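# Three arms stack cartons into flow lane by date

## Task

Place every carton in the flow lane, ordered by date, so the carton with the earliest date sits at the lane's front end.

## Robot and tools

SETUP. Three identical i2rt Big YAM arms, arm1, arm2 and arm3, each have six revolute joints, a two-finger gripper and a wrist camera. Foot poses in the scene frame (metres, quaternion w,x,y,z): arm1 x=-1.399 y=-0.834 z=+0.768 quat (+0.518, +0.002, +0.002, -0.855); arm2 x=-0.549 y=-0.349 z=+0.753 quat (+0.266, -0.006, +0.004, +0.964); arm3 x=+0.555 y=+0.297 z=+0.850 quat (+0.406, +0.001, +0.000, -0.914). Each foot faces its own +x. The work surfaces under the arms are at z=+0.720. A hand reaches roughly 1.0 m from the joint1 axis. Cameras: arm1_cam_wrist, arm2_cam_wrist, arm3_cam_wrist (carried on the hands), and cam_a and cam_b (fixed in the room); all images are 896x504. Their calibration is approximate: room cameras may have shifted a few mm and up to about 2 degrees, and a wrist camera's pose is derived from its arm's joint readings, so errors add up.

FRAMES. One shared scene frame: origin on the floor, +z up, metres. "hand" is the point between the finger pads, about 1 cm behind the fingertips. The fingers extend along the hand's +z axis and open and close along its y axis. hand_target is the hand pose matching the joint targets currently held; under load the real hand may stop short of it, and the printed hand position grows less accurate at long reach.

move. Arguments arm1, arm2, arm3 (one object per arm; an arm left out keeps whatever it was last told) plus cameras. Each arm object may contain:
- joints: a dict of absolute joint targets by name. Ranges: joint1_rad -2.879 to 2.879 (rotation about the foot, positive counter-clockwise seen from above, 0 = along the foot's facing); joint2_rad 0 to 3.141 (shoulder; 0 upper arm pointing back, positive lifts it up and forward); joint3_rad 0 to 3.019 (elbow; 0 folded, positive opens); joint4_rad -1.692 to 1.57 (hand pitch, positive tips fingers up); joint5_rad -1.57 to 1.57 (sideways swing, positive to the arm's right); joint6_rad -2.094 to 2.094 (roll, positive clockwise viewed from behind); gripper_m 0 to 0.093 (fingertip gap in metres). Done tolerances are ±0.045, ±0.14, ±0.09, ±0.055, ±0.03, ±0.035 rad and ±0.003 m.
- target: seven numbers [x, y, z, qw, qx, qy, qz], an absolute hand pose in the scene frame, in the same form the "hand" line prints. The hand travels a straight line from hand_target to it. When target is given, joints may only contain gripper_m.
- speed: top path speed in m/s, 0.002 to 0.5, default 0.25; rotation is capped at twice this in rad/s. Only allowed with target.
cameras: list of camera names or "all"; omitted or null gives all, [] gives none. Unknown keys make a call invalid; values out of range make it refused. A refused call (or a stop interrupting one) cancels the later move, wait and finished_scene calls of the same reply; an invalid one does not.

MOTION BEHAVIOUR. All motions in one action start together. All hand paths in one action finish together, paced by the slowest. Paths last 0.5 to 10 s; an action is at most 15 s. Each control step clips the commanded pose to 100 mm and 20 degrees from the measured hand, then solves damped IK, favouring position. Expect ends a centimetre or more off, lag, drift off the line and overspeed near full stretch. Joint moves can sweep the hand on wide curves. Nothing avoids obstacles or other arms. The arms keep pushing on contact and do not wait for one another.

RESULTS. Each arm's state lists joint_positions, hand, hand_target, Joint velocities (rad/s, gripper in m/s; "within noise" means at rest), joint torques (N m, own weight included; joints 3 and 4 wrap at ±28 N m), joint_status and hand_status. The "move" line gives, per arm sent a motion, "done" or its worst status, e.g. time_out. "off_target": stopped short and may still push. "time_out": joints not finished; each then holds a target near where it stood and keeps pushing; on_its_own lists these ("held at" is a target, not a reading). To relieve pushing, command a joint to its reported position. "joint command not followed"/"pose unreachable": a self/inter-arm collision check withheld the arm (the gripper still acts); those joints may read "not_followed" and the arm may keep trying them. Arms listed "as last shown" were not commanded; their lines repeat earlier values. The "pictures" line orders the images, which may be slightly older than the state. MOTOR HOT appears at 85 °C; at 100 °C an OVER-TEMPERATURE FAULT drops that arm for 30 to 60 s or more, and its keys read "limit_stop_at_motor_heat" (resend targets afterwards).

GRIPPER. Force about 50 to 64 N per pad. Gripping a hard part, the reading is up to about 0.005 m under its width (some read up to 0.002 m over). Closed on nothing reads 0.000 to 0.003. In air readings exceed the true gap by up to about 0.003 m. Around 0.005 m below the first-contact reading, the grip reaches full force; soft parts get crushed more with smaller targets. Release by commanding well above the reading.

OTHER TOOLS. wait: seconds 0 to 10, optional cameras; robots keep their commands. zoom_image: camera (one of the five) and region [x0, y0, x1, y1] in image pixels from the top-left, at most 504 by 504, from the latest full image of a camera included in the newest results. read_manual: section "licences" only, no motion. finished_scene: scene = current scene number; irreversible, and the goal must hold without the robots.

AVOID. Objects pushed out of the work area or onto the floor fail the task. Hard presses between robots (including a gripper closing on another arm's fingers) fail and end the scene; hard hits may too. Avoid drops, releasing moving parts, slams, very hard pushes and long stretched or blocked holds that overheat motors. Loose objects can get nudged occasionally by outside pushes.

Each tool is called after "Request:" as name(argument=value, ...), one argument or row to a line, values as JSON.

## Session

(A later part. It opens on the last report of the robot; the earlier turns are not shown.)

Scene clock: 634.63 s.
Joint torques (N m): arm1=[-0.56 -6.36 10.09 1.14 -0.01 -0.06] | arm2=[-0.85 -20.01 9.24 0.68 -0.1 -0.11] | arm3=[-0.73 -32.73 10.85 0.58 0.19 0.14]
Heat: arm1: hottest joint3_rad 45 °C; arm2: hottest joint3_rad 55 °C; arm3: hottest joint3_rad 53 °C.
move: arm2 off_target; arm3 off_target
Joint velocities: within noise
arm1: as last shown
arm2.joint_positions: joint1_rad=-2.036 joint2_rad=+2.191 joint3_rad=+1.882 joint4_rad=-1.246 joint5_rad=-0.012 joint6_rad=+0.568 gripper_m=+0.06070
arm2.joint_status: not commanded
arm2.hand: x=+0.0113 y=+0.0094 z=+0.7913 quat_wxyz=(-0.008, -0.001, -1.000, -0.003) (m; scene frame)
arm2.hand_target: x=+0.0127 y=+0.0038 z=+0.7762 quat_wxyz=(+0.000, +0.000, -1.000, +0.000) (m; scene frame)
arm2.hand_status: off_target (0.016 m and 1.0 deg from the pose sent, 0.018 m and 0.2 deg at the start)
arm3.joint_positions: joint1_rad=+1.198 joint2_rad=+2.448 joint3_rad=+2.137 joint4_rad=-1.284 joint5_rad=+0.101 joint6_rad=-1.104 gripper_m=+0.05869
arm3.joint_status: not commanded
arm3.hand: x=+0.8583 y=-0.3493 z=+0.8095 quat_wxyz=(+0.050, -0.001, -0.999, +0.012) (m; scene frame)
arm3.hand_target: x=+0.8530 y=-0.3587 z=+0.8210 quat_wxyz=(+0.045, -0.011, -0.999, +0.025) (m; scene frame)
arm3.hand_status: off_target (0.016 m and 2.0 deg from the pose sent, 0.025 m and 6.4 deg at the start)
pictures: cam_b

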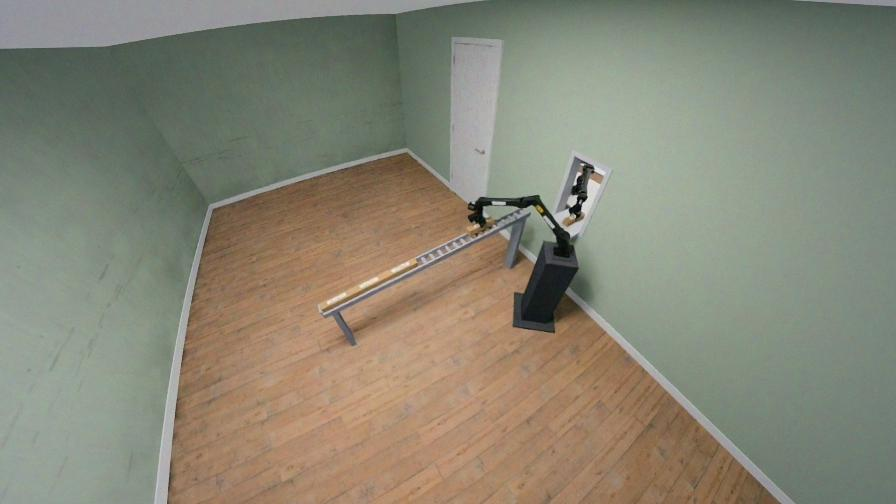

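Request:
zoom_image(
  camera="cam_b",
  region=[456, 200, 536, 250],
)

Request:
move(
  arm2={"joints": {"gripper_m": 0.093}},
  cameras=["arm2_cam_wrist"],
)

Scaled by 6.300 from the camera's 896x504 image, which has a finer 1280x720 frame.

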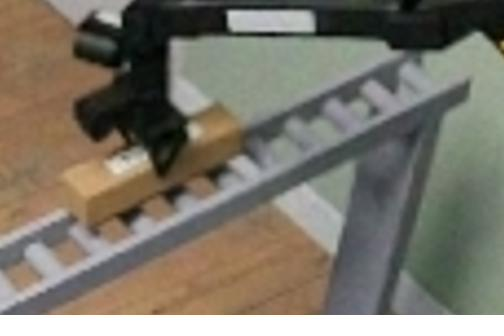

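Scene clock: 647.37 s.
Joint torques (N m): arm1=[-0.44 -6.36 10.07 1.2 0 -0.06] | arm2=[-0.85 -20.84 9.37 0.66 -0.05 -0.11] | arm3=[-0.91 -32.85 10.8 0.53 0.18 0.14]
Heat: arm1: hottest joint3_rad 45 °C; arm2: hottest joint3_rad 53 °C; arm3: hottest joint3_rad 49 °C.
move: arm2 done
Joint velocities: within noise
arm1, arm3: as last shown
arm2.joint_positions: joint1_rad=-2.036 joint2_rad=+2.191 joint3_rad=+1.882 joint4_rad=-1.246 joint5_rad=-0.013 joint6_rad=+0.568 gripper_m=+0.09285
arm2.joint_status: all done
arm2.hand: x=+0.0113 y=+0.0096 z=+0.7913 quat_wxyz=(-0.008, -0.001, -1.000, -0.004) (m; scene frame)
arm2.hand_target: x=+0.0128 y=+0.0039 z=+0.7763 quat_wxyz=(+0.000, +0.000, -1.000, +0.000) (m; scene frame)
arm2.hand_status: not commanded
pictures: arm2_cam_wrist
camera_calibration:
arm2_cam_wrist: T_world_to_cam=[[0.00310214, -0.999983, 0.00499054, 0.00368894], [-0.833613, 0.000170538, 0.552348, -0.419694], [-0.55234, -0.00587364, -0.833598, 0.788815], [0, 0, 0, 1]] pos_world=[0.0858199, 0.00839368, 0.889354]

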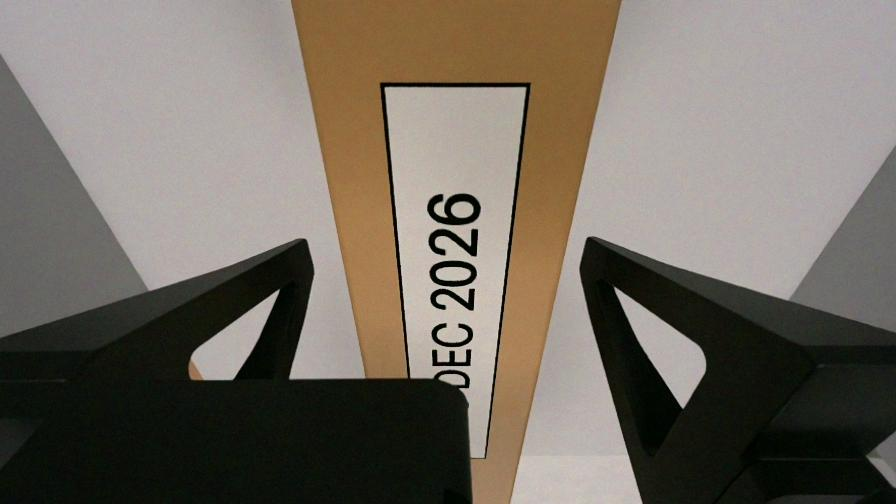

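Request:
move(
  arm2={"target": [0.013, 0.006, 0.92, 0, 0, -1, 0], "speed": 0.2},
  cameras=["cam_b", "arm2_cam_wrist"],
)

Request:
zoom_image(
  camera="cam_b",
  region=[440, 220, 490, 260],
)

Request:
zoom_image(
  camera="cam_b",
  region=[490, 195, 540, 235],
)

Scene clock: 662.50 s.
Joint torques (N m): arm1=[-0.5 -6.3 10.09 1.16 -0.01 -0.06] | arm2=[-0.91 -18.84 14.46 -0.23 -0.04 -0.11] | arm3=[-0.97 -32.67 10.82 0.5 0.18 0.14]
Heat: arm1: hottest joint3_rad 45 °C; arm2: hottest joint3_rad 52 °C; arm3: hottest joint3_rad 47 °C.
move: arm2 off_target
Joint velocities: within noise
arm1, arm3: as last shown
arm2.joint_positions: joint1_rad=-2.036 joint2_rad=+2.109 joint3_rad=+2.074 joint4_rad=-1.557 joint5_rad=-0.013 joint6_rad=+0.568 gripper_m=+0.09294
arm2.joint_status: not commanded
arm2.hand: x=-0.0018 y=+0.0034 z=+0.9160 quat_wxyz=(+0.008, -0.001, -1.000, +0.006) (m; scene frame)
arm2.hand_target: x=+0.0124 y=+0.0055 z=+0.9199 quat_wxyz=(-0.001, +0.000, -1.000, +0.000) (m; scene frame)
arm2.hand_status: off_target (0.016 m and 1.1 deg from the pose sent, 0.129 m and 1.0 deg at the start)
pictures: arm2_cam_wrist, cam_b
camera_calibration:
arm2_cam_wrist: T_world_to_cam=[[0.00344602, -0.999694, 0.0245129, -0.0209839], [-0.816155, 0.0113526, 0.577722, -0.522737], [-0.577823, -0.0219972, -0.815866, 0.869222], [0, 0, 0, 1]] pos_world=[0.0756941, 0.00407738, 1.01168]

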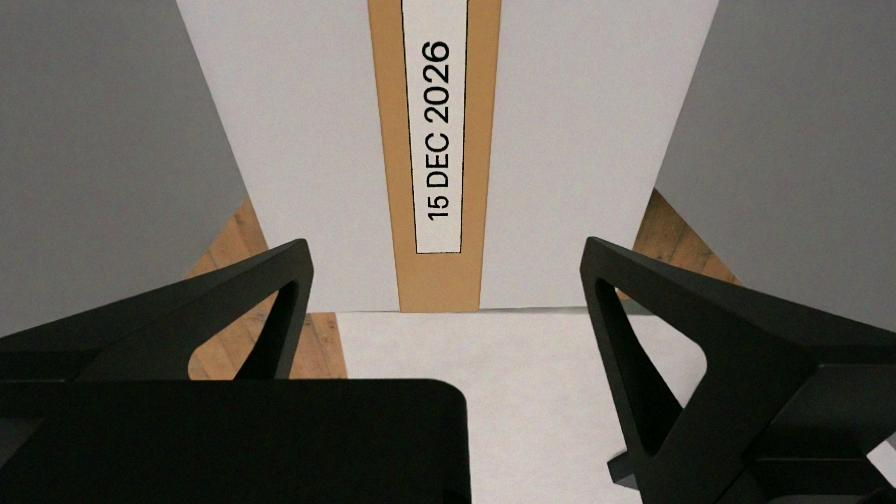

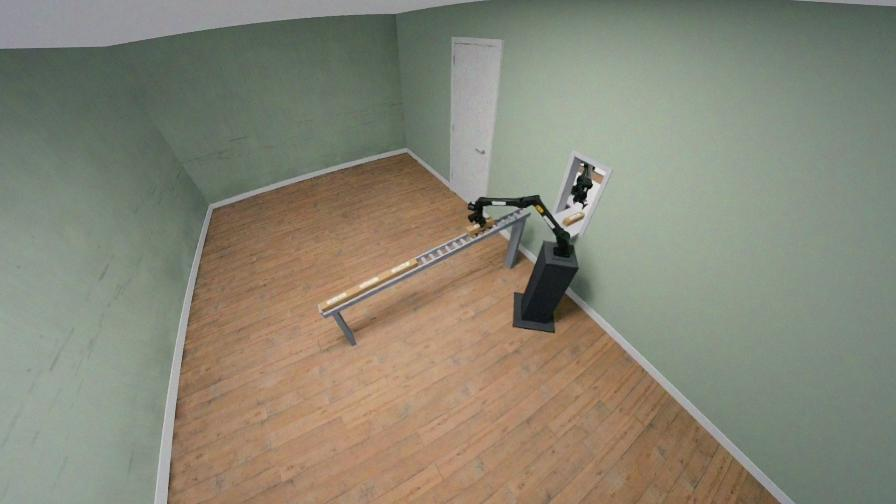

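Scaled by 10.080 from the camera's 896x504 image, which has a finer 1280x720 frame.

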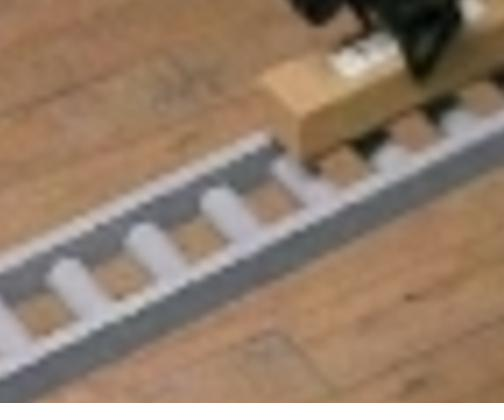

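Scaled by 10.080 from the camera's 896x504 image, which has a finer 1280x720 frame.

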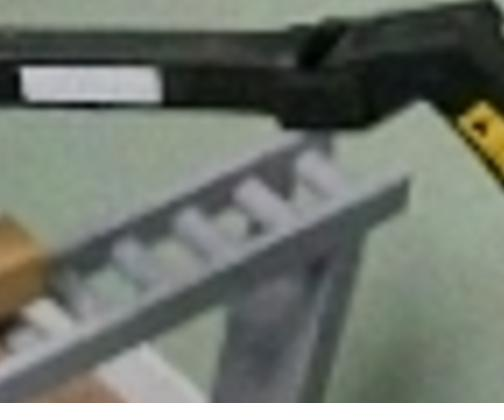

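Request:
move(
  arm3={"target": [0.853, -0.326, 0.85, 0.0506, -0.0105, -0.9986, 0.013], "speed": 0.1},
  arm2={"target": [-0.38, 0.0, 0.95, 0, 0, -1, 0], "speed": 0.3},
  cameras=["cam_b", "arm3_cam_wrist"],
)

Request:
zoom_image(
  camera="cam_b",
  region=[440, 205, 520, 260],
)

Scene clock: 708.87 s.
Joint torques (N m): arm1=[-0.44 -6.3 10.09 1.17 0 -0.06] | arm2=[0.32 -9.35 8.76 0.42 0.13 0.08] | arm3=[0.91 -34.02 10.39 -0.17 0.1 0.14]
Heat: arm1: hottest joint3_rad 45 °C; arm2: hottest joint3_rad 54 °C; arm3: hottest joint3_rad 45 °C.
move: arm2 done; arm3 off_target
Joint velocities: within noise
arm1: as last shown
arm2.joint_positions: joint1_rad=-1.500 joint2_rad=+1.360 joint3_rad=+1.192 joint4_rad=-1.384 joint5_rad=-0.015 joint6_rad=+1.097 gripper_m=+0.09294
arm2.joint_status: not commanded
arm2.hand: x=-0.3764 y=+0.0026 z=+0.9560 quat_wxyz=(-0.002, +0.003, -1.000, -0.006) (m; scene frame)
arm2.hand_target: x=-0.3800 y=+0.0000 z=+0.9500 quat_wxyz=(+0.000, +0.000, -1.000, +0.000) (m; scene frame)
arm2.hand_status: done (0.007 m and 0.8 deg from the pose sent, 0.380 m and 1.1 deg at the start)
arm3.joint_positions: joint1_rad=+1.198 joint2_rad=+2.372 joint3_rad=+2.026 joint4_rad=-1.284 joint5_rad=+0.101 joint6_rad=-1.084 gripper_m=+0.05869
arm3.joint_status: not commanded
arm3.hand: x=+0.8455 y=-0.3238 z=+0.8215 quat_wxyz=(+0.058, -0.010, -0.998, -0.003) (m; scene frame)
arm3.hand_target: x=+0.8530 y=-0.3258 z=+0.8497 quat_wxyz=(+0.050, -0.010, -0.999, +0.013) (m; scene frame)
arm3.hand_status: off_target (0.030 m and 2.0 deg from the pose sent, 0.047 m and 1.1 deg at the start)
pictures: arm3_cam_wrist, cam_b
camera_calibration:
arm3_cam_wrist: T_world_to_cam=[[-0.035875, -0.999338, -0.00605054, -0.287468], [-0.729007, 0.0220282, 0.684152, 0.0634178], [-0.683566, 0.0289548, -0.729314, 1.30948], [0, 0, 0, 1]] pos_world=[0.931033, -0.32659, 0.909894]

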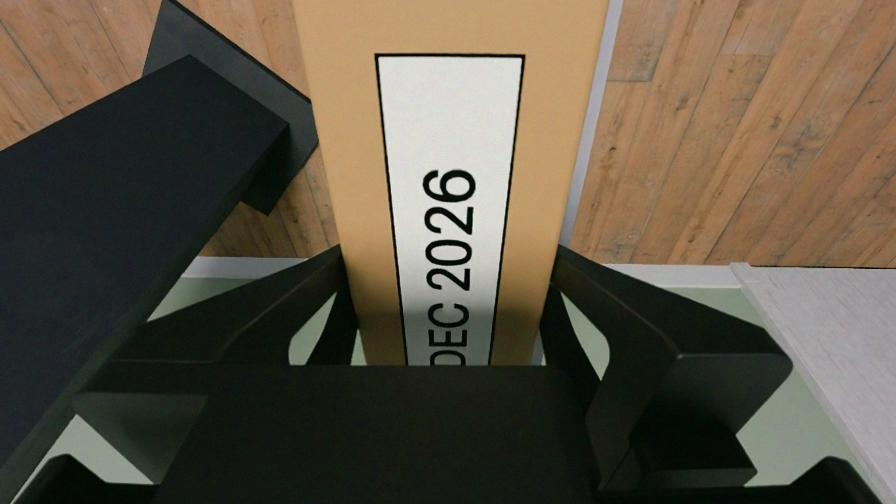

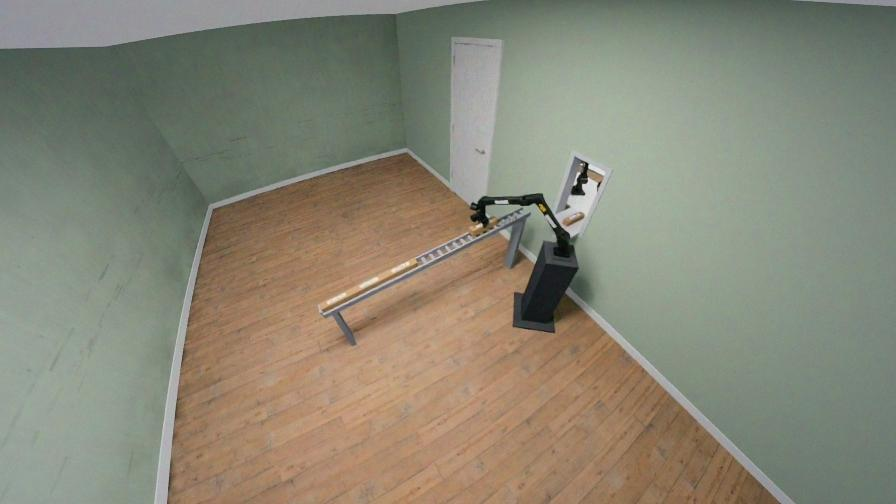

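Scaled by 6.300 from the camera's 896x504 image, which has a finer 1280x720 frame.

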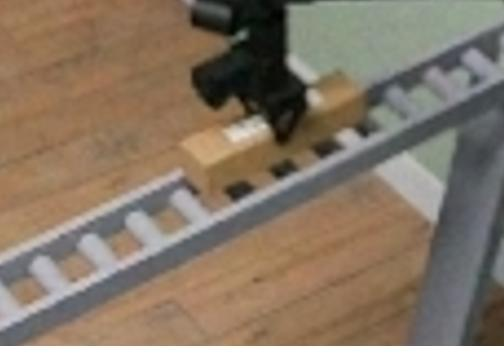

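Request:
move(
  arm3={"target": [0.857, -0.316, 0.826, 0.0506, -0.0105, -0.9986, 0.013], "speed": 0.08},
  arm2={"joints": {"joint1_rad": 1.1, "joint2_rad": 1.2, "joint3_rad": 1.1, "joint4_rad": -1.45, "joint5_rad": 0, "joint6_rad": 0}},
  cameras=["cam_b", "arm3_cam_wrist"],
)

Request:
zoom_image(
  camera="cam_b",
  region=[450, 215, 500, 255],
)

Scene clock: 723.77 s.
Joint torques (N m): arm1=[-0.5 -6.3 10.09 1.17 -0.01 -0.06] | arm2=[0.67 -6.95 9.16 0.02 0 -0.11] | arm3=[0.91 -33.03 10.21 0.4 0.09 0.14]
Heat: arm1: hottest joint3_rad 45 °C; arm2: hottest joint3_rad 54 °C; arm3: hottest joint3_rad 44 °C.
move: arm2 done; arm3 off_target
Joint velocities: within noise
arm1: as last shown
arm2.joint_positions: joint1_rad=+1.091 joint2_rad=+1.201 joint3_rad=+1.113 joint4_rad=-1.441 joint5_rad=-0.001 joint6_rad=+0.010 gripper_m=+0.09301
arm2.joint_status: all done
arm2.hand: x=-0.8395 y=-0.5239 z=+0.9811 quat_wxyz=(+0.013, +0.963, +0.268, -0.016) (m; scene frame)
arm2.hand_target: x=-0.8331 y=-0.5232 z=+0.9766 quat_wxyz=(+0.010, +0.961, +0.276, -0.007) (m; scene frame)
arm2.hand_status: not commanded
arm3.joint_positions: joint1_rad=+1.210 joint2_rad=+2.369 joint3_rad=+1.966 joint4_rad=-1.238 joint5_rad=+0.101 joint6_rad=-1.072 gripper_m=+0.05869
arm3.joint_status: not commanded
arm3.hand: x=+0.8473 y=-0.3107 z=+0.8028 quat_wxyz=(+0.060, -0.010, -0.998, -0.007) (m; scene frame)
arm3.hand_target: x=+0.8568 y=-0.3157 z=+0.8258 quat_wxyz=(+0.050, -0.010, -0.999, +0.013) (m; scene frame)
arm3.hand_status: off_target (0.026 m and 2.5 deg from the pose sent, 0.015 m and 2.0 deg at the start)
pictures: arm3_cam_wrist, cam_b
camera_calibration:
arm3_cam_wrist: T_world_to_cam=[[-0.0365243, -0.99924, -0.0136118, -0.267743], [-0.72572, 0.0171576, 0.687776, 0.0699893], [-0.68702, 0.0349989, -0.725795, 1.29868], [0, 0, 0, 1]] pos_world=[0.933234, -0.314193, 0.890796]

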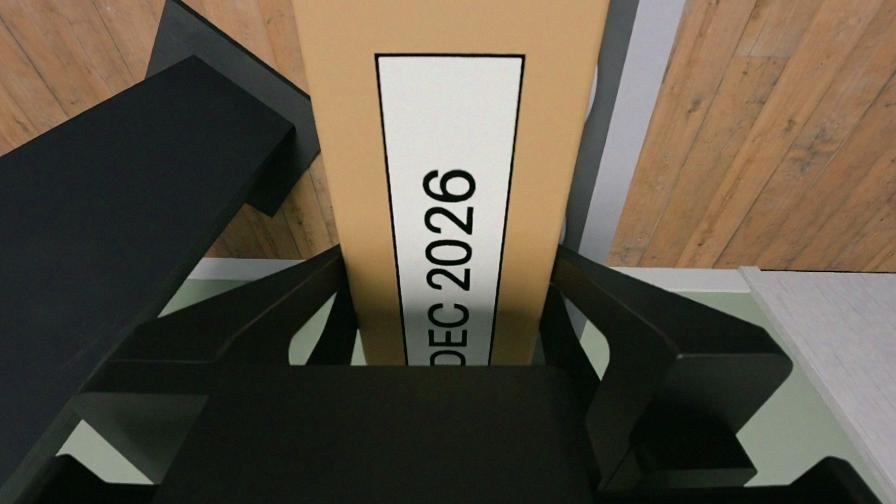

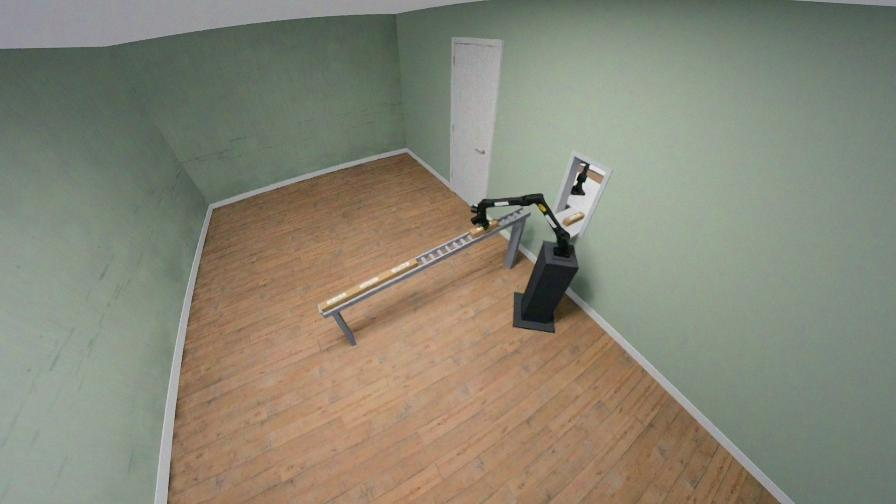

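Scaled by 10.080 from the camera's 896x504 image, which has a finer 1280x720 frame.

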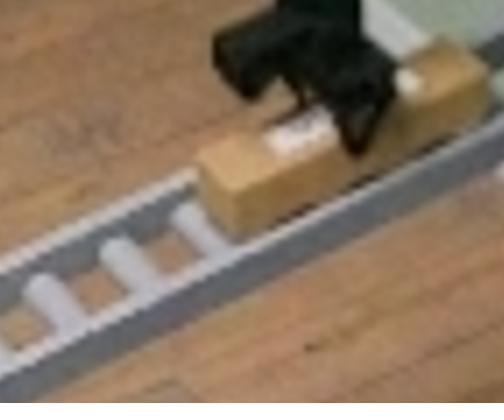

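Request:
move(
  arm3={"target": [0.857, -0.328, 0.815, 0.0506, -0.0105, -0.9986, 0.013], "speed": 0.06},
  cameras=["cam_b", "arm3_cam_wrist"],
)

Request:
zoom_image(
  camera="cam_b",
  region=[450, 215, 500, 255],
)

Scene clock: 733.33 s.
Joint torques (N m): arm1=[-0.5 -6.3 10.07 1.16 0 -0.06] | arm2=[0.62 -6.95 9.17 0.05 0 -0.11] | arm3=[0.32 -29.39 14.46 0.24 0.1 0.07]
Heat: arm1: hottest joint3_rad 45 °C; arm2: hottest joint3_rad 54 °C; arm3: hottest joint3_rad 45 °C.
move: arm3 off_target
Joint velocities: within noise
arm1.joint_positions: joint1_rad=+1.016 joint2_rad=+0.997 joint3_rad=+1.294 joint4_rad=-1.304 joint5_rad=+0.001 joint6_rad=+0.009 gripper_m=+0.09295
arm1.joint_status: not commanded
arm1.hand: x=-1.2115 y=-1.1547 z=+1.1553 quat_wxyz=(-0.241, -0.480, -0.833, +0.134) (m; scene frame)
arm1.hand_target: x=-1.2153 y=-1.1594 z=+1.1581 quat_wxyz=(-0.243, -0.483, -0.830, +0.139) (m; scene frame)
arm1.hand_status: not commanded
arm2.joint_positions: joint1_rad=+1.091 joint2_rad=+1.201 joint3_rad=+1.113 joint4_rad=-1.442 joint5_rad=-0.001 joint6_rad=+0.010 gripper_m=+0.09301
arm2.joint_status: not commanded
arm2.hand: x=-0.8394 y=-0.5238 z=+0.9811 quat_wxyz=(+0.013, +0.963, +0.268, -0.016) (m; scene frame)
arm2.hand_target: x=-0.8331 y=-0.5231 z=+0.9766 quat_wxyz=(+0.010, +0.961, +0.276, -0.007) (m; scene frame)
arm2.hand_status: not commanded
arm3.joint_positions: joint1_rad=+1.210 joint2_rad=+2.369 joint3_rad=+1.966 joint4_rad=-1.238 joint5_rad=+0.101 joint6_rad=-1.072 gripper_m=+0.05869
arm3.joint_status: not commanded
arm3.hand: x=+0.8473 y=-0.3107 z=+0.8028 quat_wxyz=(+0.060, -0.010, -0.998, -0.007) (m; scene frame)
arm3.hand_target: x=+0.8565 y=-0.3271 z=+0.8154 quat_wxyz=(+0.050, -0.011, -0.999, +0.013) (m; scene frame)
arm3.hand_status: off_target (0.023 m and 2.5 deg from the pose sent, 0.023 m and 2.5 deg at the start)
pictures: arm3_cam_wrist, cam_b
camera_calibration:
arm3_cam_wrist: T_world_to_cam=[[-0.0369478, -0.999224, -0.013628, -0.267327], [-0.725708, 0.0174538, 0.687782, 0.0700654], [-0.687011, 0.035302, -0.725789, 1.29876], [0, 0, 0, 1]] pos_world=[0.933234, -0.314192, 0.890796]

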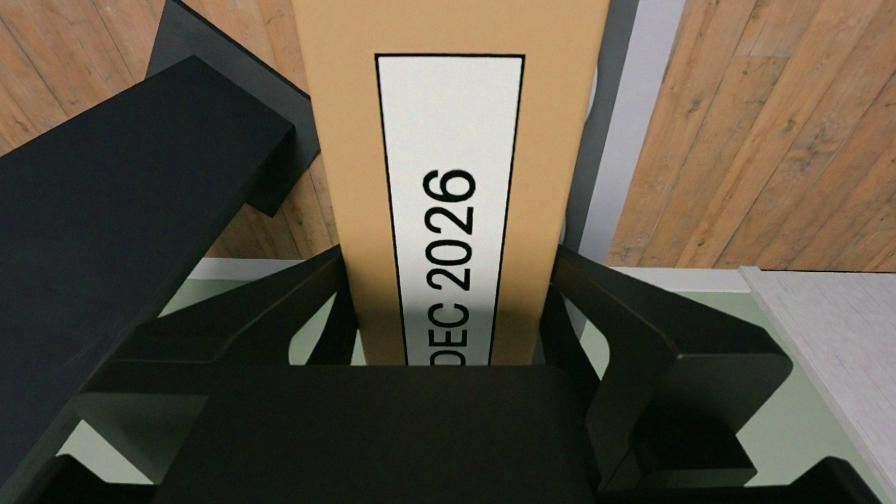

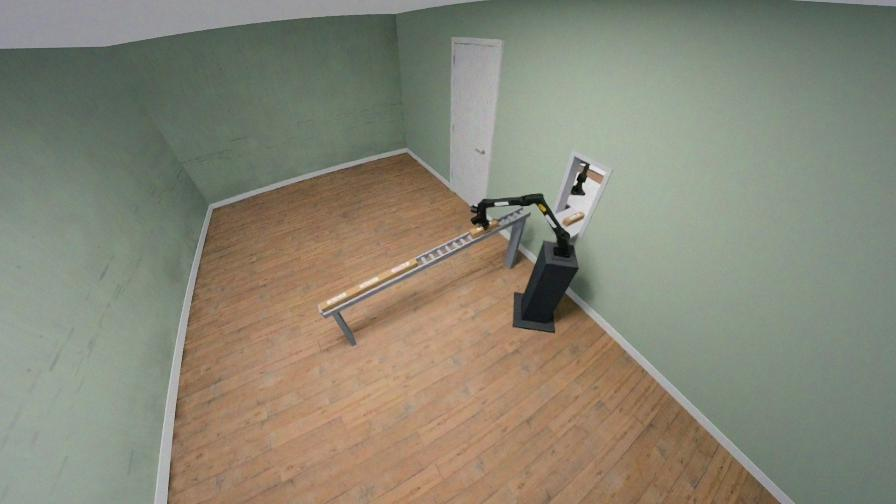

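Scaled by 10.080 from the camera's 896x504 image, which has a finer 1280x720 frame.

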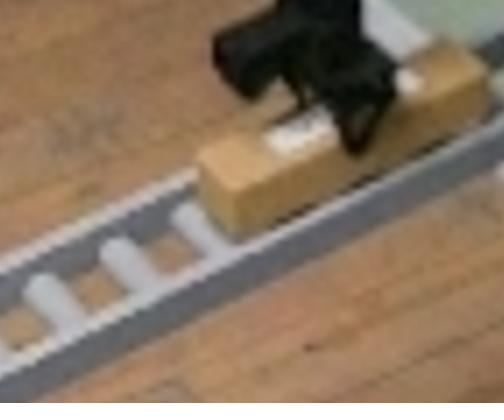

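Request:
move(
  arm3={"target": [0.858, -0.343, 0.806, 0.0506, -0.0105, -0.9986, 0.013], "speed": 0.06},
  cameras=["cam_b", "arm3_cam_wrist"],
)

Request:
zoom_image(
  camera="cam_b",
  region=[450, 215, 500, 255],
)

Scene clock: 736.37 s.
Joint torques (N m): arm1=[-0.44 -6.36 10.07 1.14 -0.01 -0.06] | arm2=[0.56 -7 9.16 0.02 0.01 -0.11] | arm3=[-0.44 -29.39 15.32 -0.18 0.13 -0.03]
Heat: arm1: hottest joint3_rad 45 °C; arm2: hottest joint3_rad 54 °C; arm3: hottest joint3_rad 46 °C.
move: arm3 off_target
Joint velocities: within noise
arm1, arm2: as last shown
arm3.joint_positions: joint1_rad=+1.210 joint2_rad=+2.415 joint3_rad=+2.030 joint4_rad=-1.247 joint5_rad=+0.101 joint6_rad=-1.073 gripper_m=+0.05869
arm3.joint_status: not commanded
arm3.hand: x=+0.8539 y=-0.3234 z=+0.7937 quat_wxyz=(+0.058, -0.010, -0.998, -0.003) (m; scene frame)
arm3.hand_target: x=+0.8574 y=-0.3420 z=+0.8064 quat_wxyz=(+0.050, -0.010, -0.999, +0.014) (m; scene frame)
arm3.hand_status: off_target (0.024 m and 2.1 deg from the pose sent, 0.034 m and 2.5 deg at the start)
pictures: arm3_cam_wrist, cam_b
camera_calibration:
arm3_cam_wrist: T_world_to_cam=[[-0.0357207, -0.999341, -0.00643493, -0.286642], [-0.728385, 0.0216259, 0.684827, 0.0872383], [-0.684237, 0.0291496, -0.728677, 1.29506], [0, 0, 0, 1]] pos_world=[0.939433, -0.326091, 0.882095]

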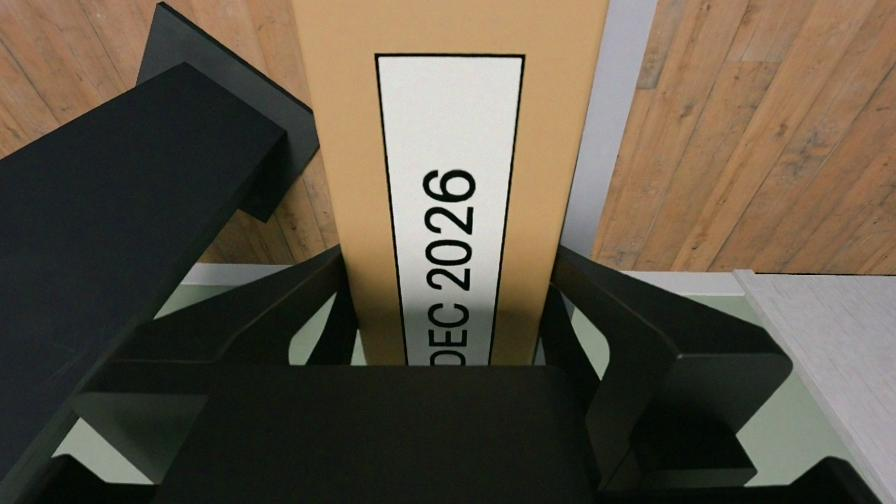

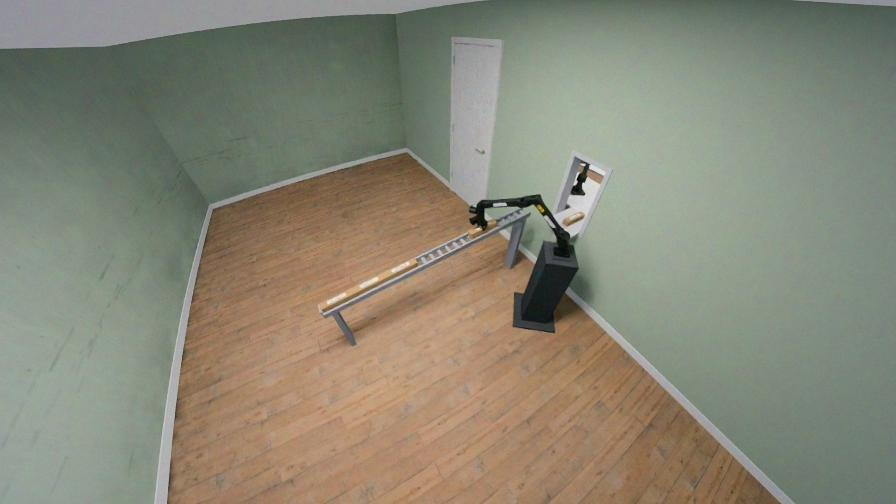

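Scaled by 10.080 from the camera's 896x504 image, which has a finer 1280x720 frame.

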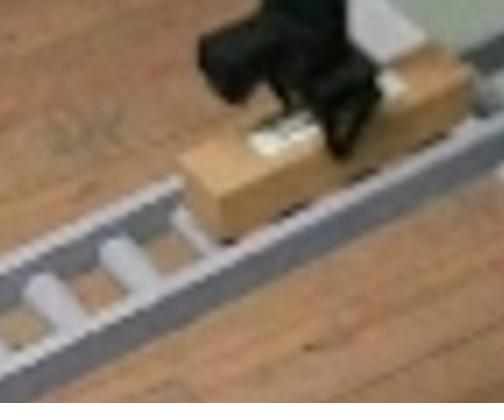

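Request:
move(
  arm3={"target": [0.857, -0.340, 0.785, 0.0506, -0.0105, -0.9986, 0.013], "speed": 0.05},
  cameras=["cam_b", "arm3_cam_wrist"],
)

Request:
zoom_image(
  camera="cam_b",
  region=[450, 215, 500, 255],
)

Scene clock: 741.40 s.
Joint torques (N m): arm1=[-0.5 -6.24 10.09 1.16 0 -0.06] | arm2=[0.56 -6.95 9.17 0.03 0.01 -0.11] | arm3=[-0.21 -29.8 12.97 0.49 0.11 -0.01]
Heat: arm1: hottest joint3_rad 45 °C; arm2: hottest joint3_rad 54 °C; arm3: hottest joint3_rad 46 °C.
move: arm3 off_target
Joint velocities: within noise
arm1, arm2: as last shown
arm3.joint_positions: joint1_rad=+1.210 joint2_rad=+2.435 joint3_rad=+2.031 joint4_rad=-1.222 joint5_rad=+0.101 joint6_rad=-1.073 gripper_m=+0.05869
arm3.joint_status: not commanded
arm3.hand: x=+0.8552 y=-0.3260 z=+0.7808 quat_wxyz=(+0.056, -0.010, -0.998, +0.000) (m; scene frame)
arm3.hand_target: x=+0.8568 y=-0.3396 z=+0.7852 quat_wxyz=(+0.051, -0.010, -0.999, +0.013) (m; scene frame)
arm3.hand_status: off_target (0.015 m and 1.7 deg from the pose sent, 0.019 m and 2.1 deg at the start)
pictures: arm3_cam_wrist, cam_b
camera_calibration:
arm3_cam_wrist: T_world_to_cam=[[-0.0357695, -0.99936, -0.000395038, -0.293992], [-0.730511, 0.025877, 0.682411, 0.102209], [-0.681964, 0.0246981, -0.730969, 1.28509], [0, 0, 0, 1]] pos_world=[0.940532, -0.328188, 0.869494]

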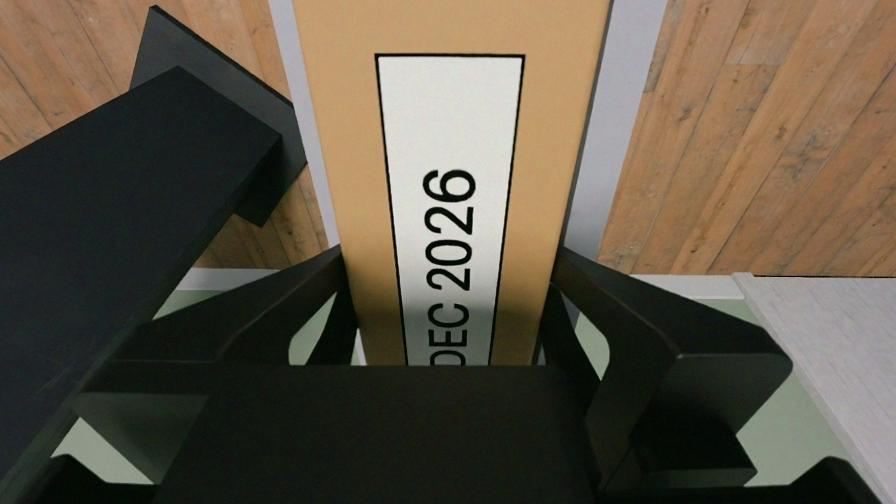

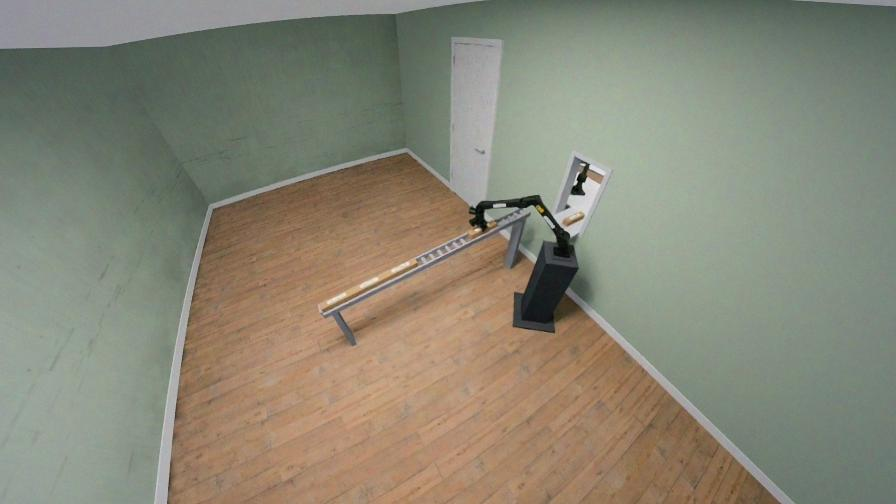

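Scaled by 10.080 from the camera's 896x504 image, which has a finer 1280x720 frame.

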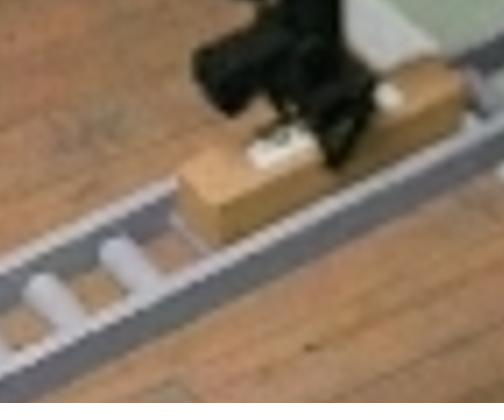

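Request:
move(
  arm3={"joints": {"gripper_m": 0.085}},
  cameras=["cam_b", "arm3_cam_wrist"],
)

Request:
zoom_image(
  camera="cam_b",
  region=[300, 190, 560, 340],
)

Scene clock: 751.23 s.
Joint torques (N m): arm1=[-0.5 -6.3 10.06 1.16 -0.01 -0.06] | arm2=[0.56 -6.95 9.17 0.05 0.01 -0.11] | arm3=[-0.38 -29.74 13.01 0.46 0.12 -0.02]
Heat: arm1: hottest joint3_rad 45 °C; arm2: hottest joint3_rad 54 °C; arm3: hottest joint3_rad 46 °C.
move: arm3 done
Joint velocities: within noise
arm1, arm2: as last shown
arm3.joint_positions: joint1_rad=+1.210 joint2_rad=+2.435 joint3_rad=+2.031 joint4_rad=-1.222 joint5_rad=+0.101 joint6_rad=-1.073 gripper_m=+0.08483
arm3.joint_status: all done
arm3.hand: x=+0.8552 y=-0.3260 z=+0.7808 quat_wxyz=(+0.056, -0.010, -0.998, +0.000) (m; scene frame)
arm3.hand_target: x=+0.8568 y=-0.3396 z=+0.7852 quat_wxyz=(+0.051, -0.010, -0.999, +0.013) (m; scene frame)
arm3.hand_status: not commanded
pictures: arm3_cam_wrist, cam_b
camera_calibration:
arm3_cam_wrist: T_world_to_cam=[[-0.0357695, -0.99936, -0.000395038, -0.293992], [-0.730511, 0.025877, 0.682411, 0.102209], [-0.681964, 0.0246981, -0.730969, 1.28509], [0, 0, 0, 1]] pos_world=[0.940532, -0.328188, 0.869494]

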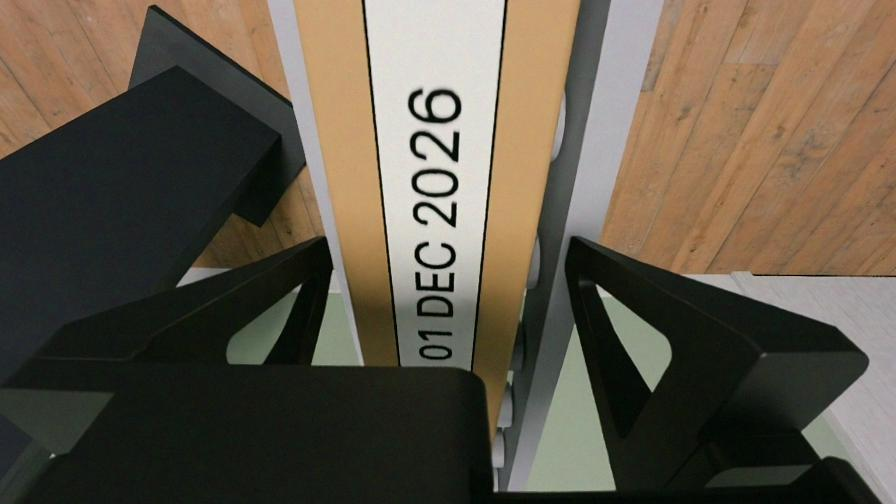

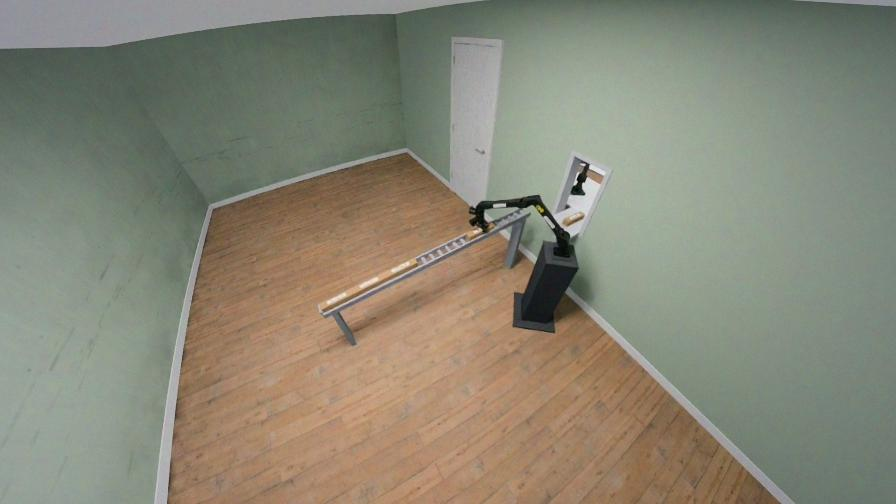

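Scaled by 1.938 from the camera's 896x504 image, which has a finer 1280x720 frame.

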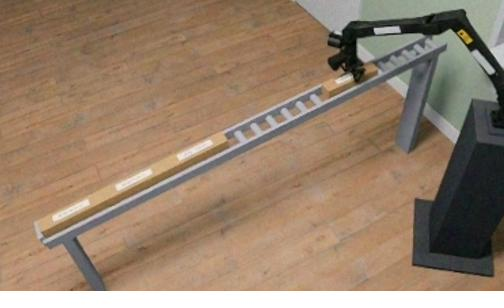

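Request:
wait(
  seconds=1.0,
  cameras=["cam_b", "arm3_cam_wrist"],
)

Request:
zoom_image(
  camera="cam_b",
  region=[300, 190, 560, 340],
)

Scene clock: 755.43 s.
Joint torques (N m): arm1=[-0.44 -6.36 10.09 1.14 0 -0.06] | arm2=[0.56 -6.95 9.17 0.03 0.01 -0.11] | arm3=[-0.38 -29.92 13.01 0.42 0.11 -0.02]
Heat: arm1: hottest joint3_rad 45 °C; arm2: hottest joint3_rad 54 °C; arm3: hottest joint3_rad 46 °C.
Joint velocities: within noise
arm1.joint_positions: joint1_rad=+1.016 joint2_rad=+0.997 joint3_rad=+1.294 joint4_rad=-1.304 joint5_rad=+0.001 joint6_rad=+0.009 gripper_m=+0.09295
arm1.joint_status: not commanded
arm1.hand: x=-1.2115 y=-1.1547 z=+1.1553 quat_wxyz=(-0.241, -0.480, -0.833, +0.134) (m; scene frame)
arm1.hand_target: x=-1.2153 y=-1.1594 z=+1.1581 quat_wxyz=(-0.243, -0.483, -0.830, +0.139) (m; scene frame)
arm1.hand_status: not commanded
arm2.joint_positions: joint1_rad=+1.091 joint2_rad=+1.201 joint3_rad=+1.113 joint4_rad=-1.442 joint5_rad=-0.001 joint6_rad=+0.010 gripper_m=+0.09301
arm2.joint_status: not commanded
arm2.hand: x=-0.8394 y=-0.5238 z=+0.9811 quat_wxyz=(+0.013, +0.963, +0.268, -0.016) (m; scene frame)
arm2.hand_target: x=-0.8331 y=-0.5231 z=+0.9766 quat_wxyz=(+0.010, +0.961, +0.276, -0.007) (m; scene frame)
arm2.hand_status: not commanded
arm3.joint_positions: joint1_rad=+1.210 joint2_rad=+2.435 joint3_rad=+2.031 joint4_rad=-1.222 joint5_rad=+0.101 joint6_rad=-1.073 gripper_m=+0.08493
arm3.joint_status: all done
arm3.hand: x=+0.8552 y=-0.3260 z=+0.7808 quat_wxyz=(+0.056, -0.010, -0.998, +0.000) (m; scene frame)
arm3.hand_target: x=+0.8568 y=-0.3396 z=+0.7852 quat_wxyz=(+0.051, -0.010, -0.999, +0.013) (m; scene frame)
arm3.hand_status: not commanded
wait: 1.00 s; at rest from the start
pictures: arm3_cam_wrist, cam_b
camera_calibration:
arm3_cam_wrist: T_world_to_cam=[[-0.0357695, -0.99936, -0.000395038, -0.293992], [-0.730511, 0.025877, 0.682411, 0.102209], [-0.681964, 0.0246981, -0.730969, 1.28509], [0, 0, 0, 1]] pos_world=[0.940532, -0.328188, 0.869494]

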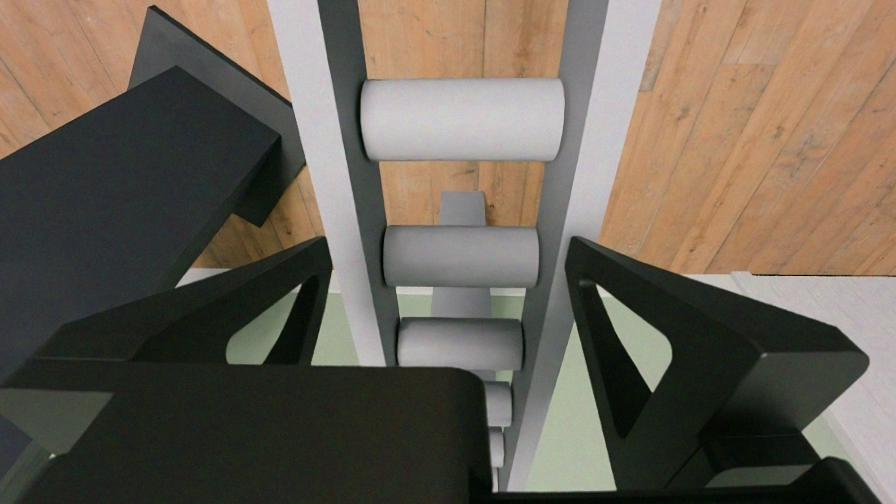

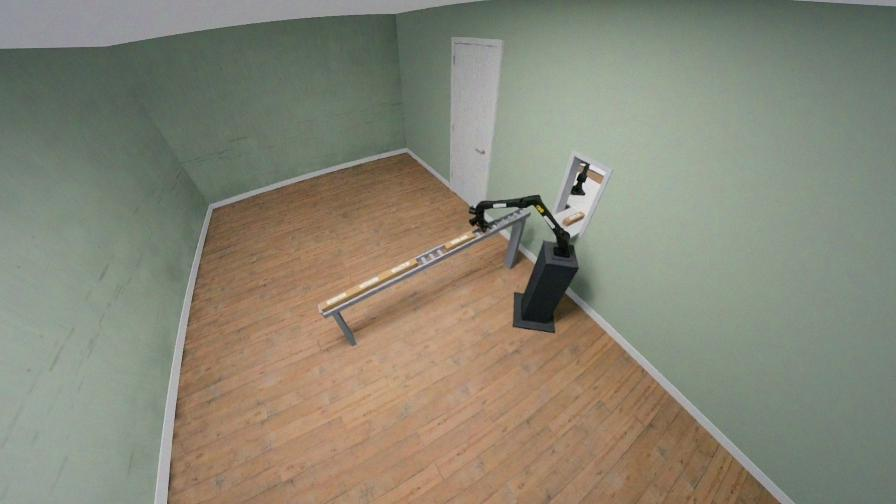

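Scaled by 1.938 from the camera's 896x504 image, which has a finer 1280x720 frame.

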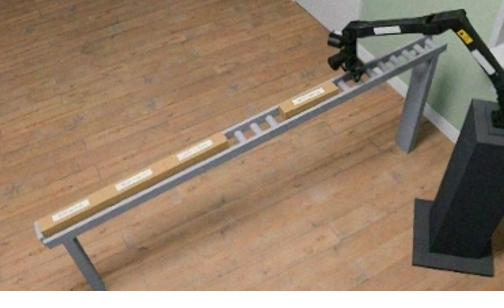

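Request:
move(
  arm3={"target": [0.84, -0.32, 0.92, 0, 0, -1, 0], "speed": 0.25},
  arm2={"joints": {"joint1_rad": 2.254, "joint2_rad": 1.624, "joint3_rad": 1.407, "joint4_rad": -1.354, "joint5_rad": 0, "joint6_rad": -0.318, "gripper_m": 0.093}},
  cameras=["arm2_cam_wrist"],
)

Request:
move(
  arm3={"joints": {"joint1_rad": -0.08, "joint2_rad": 1.5, "joint3_rad": 1.12, "joint4_rad": -1.14, "joint5_rad": 0, "joint6_rad": 0.756, "gripper_m": 0.093}},
  cameras=["arm3_cam_wrist", "cam_b"],
)

Scene clock: 769.57 s.
Joint torques (N m): arm1=[-0.5 -6.36 10.09 1.17 0 -0.06] | arm2=[0.26 -13.74 13.49 0.13 -0.01 -0.11] | arm3=[-0.56 -27.16 11.44 0.06 -0.13 -0.02]
Heat: arm1: hottest joint3_rad 45 °C; arm2: hottest joint3_rad 54 °C; arm3: hottest joint3_rad 46 °C.
move: arm2 done; arm3 off_target
Joint velocities: within noise
arm1: as last shown
arm2.joint_positions: joint1_rad=+2.249 joint2_rad=+1.628 joint3_rad=+1.359 joint4_rad=-1.352 joint5_rad=-0.001 joint6_rad=-0.308 gripper_m=+0.09302
arm2.joint_status: all done
arm2.hand: x=-0.4856 y=-0.8097 z=+0.9164 quat_wxyz=(-0.009, +0.532, +0.846, +0.017) (m; scene frame)
arm2.hand_target: x=-0.4816 y=-0.8249 z=+0.9363 quat_wxyz=(+0.007, +0.526, +0.850, -0.003) (m; scene frame)
arm2.hand_status: not commanded
arm3.joint_positions: joint1_rad=+1.175 joint2_rad=+2.200 joint3_rad=+2.018 joint4_rad=-1.365 joint5_rad=+0.005 joint6_rad=-1.128 gripper_m=+0.08493
arm3.joint_status: not commanded
arm3.hand: x=+0.8438 y=-0.3192 z=+0.9324 quat_wxyz=(-0.004, -0.001, -1.000, +0.012) (m; scene frame)
arm3.hand_target: x=+0.8399 y=-0.3198 z=+0.9202 quat_wxyz=(+0.000, +0.000, -1.000, +0.000) (m; scene frame)
arm3.hand_status: off_target (0.013 m and 1.4 deg from the pose sent, 0.140 m and 6.6 deg at the start)
pictures: arm2_cam_wrist
camera_calibration:
arm2_cam_wrist: T_world_to_cam=[[-0.899253, -0.437372, -0.00703258, -0.786326], [-0.355894, 0.722195, 0.593105, -0.123671], [-0.254329, 0.535854, -0.805095, 1.17111], [0, 0, 0, 1]] pos_world=[-0.453274, -0.882146, 1.01067]

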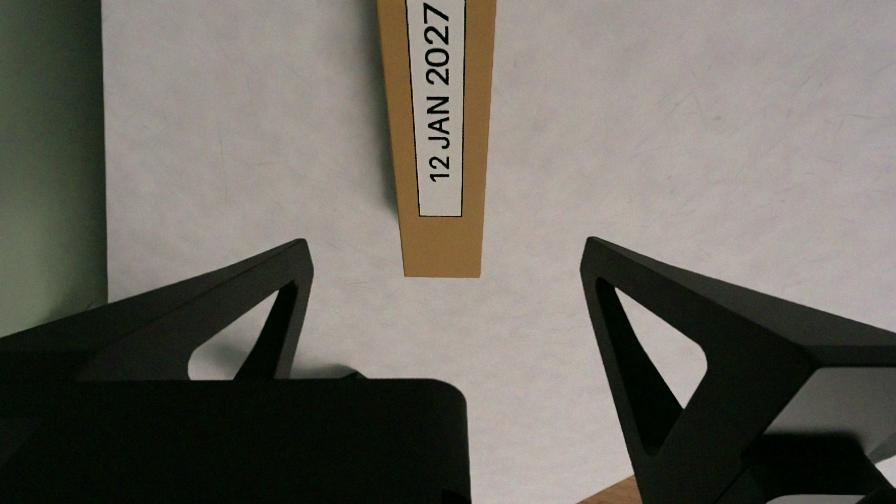

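Scene clock: 771.37 s.
Joint torques (N m): arm1=[-0.5 -6.3 10.1 1.17 -0.01 -0.05] | arm2=[0.26 -13.74 13.48 0.13 -0.01 -0.11] | arm3=[-0.21 -15.62 10.58 0.42 0.02 0.14]
Heat: arm1: hottest joint3_rad 46 °C; arm2: hottest joint3_rad 54 °C; arm3: hottest joint3_rad 46 °C.
move: arm3 done
Joint velocities: within noise
arm1, arm2: as last shown
arm3.joint_positions: joint1_rad=-0.077 joint2_rad=+1.494 joint3_rad=+1.117 joint4_rad=-1.139 joint5_rad=+0.002 joint6_rad=+0.748 gripper_m=+0.09295
arm3.joint_status: all done
arm3.hand: x=+0.2424 y=+0.0027 z=+0.9766 quat_wxyz=(-0.018, -1.000, -0.006, +0.020) (m; scene frame)
arm3.hand_target: x=+0.2413 y=+0.0026 z=+0.9753 quat_wxyz=(-0.017, -1.000, +0.000, +0.017) (m; scene frame)
arm3.hand_status: not commanded
pictures: arm3_cam_wrist, cam_b
camera_calibration:
arm3_cam_wrist: T_world_to_cam=[[0.00397405, 0.999257, -0.0383279, 0.0346634], [0.825811, 0.0183353, 0.563649, -0.748804], [0.563933, -0.0338916, -0.825125, 0.792189], [0, 0, 0, 1]] pos_world=[0.171492, 0.00594037, 1.07705]

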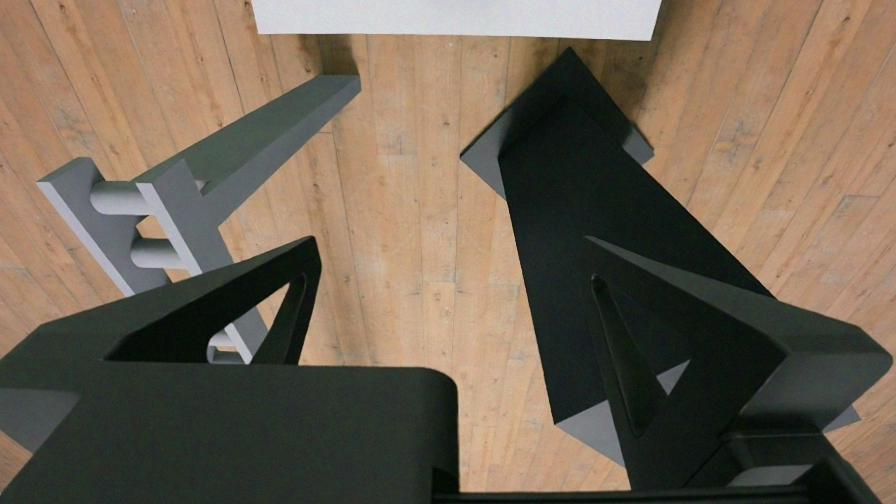

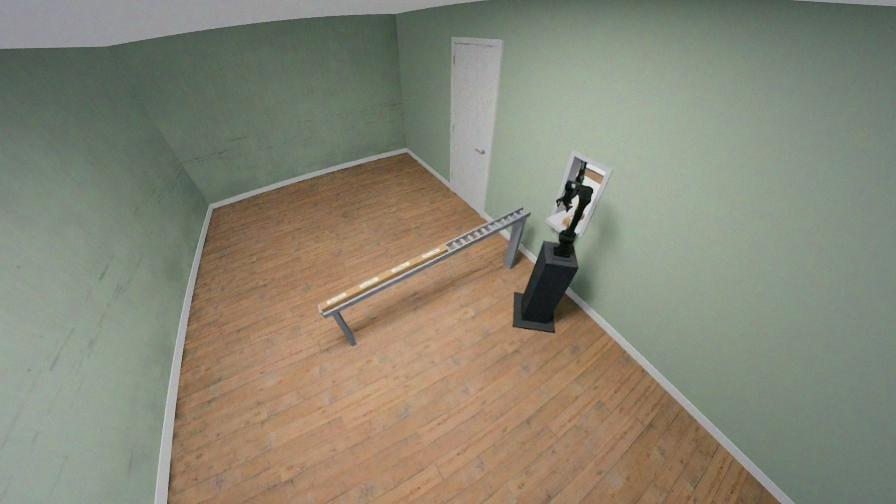

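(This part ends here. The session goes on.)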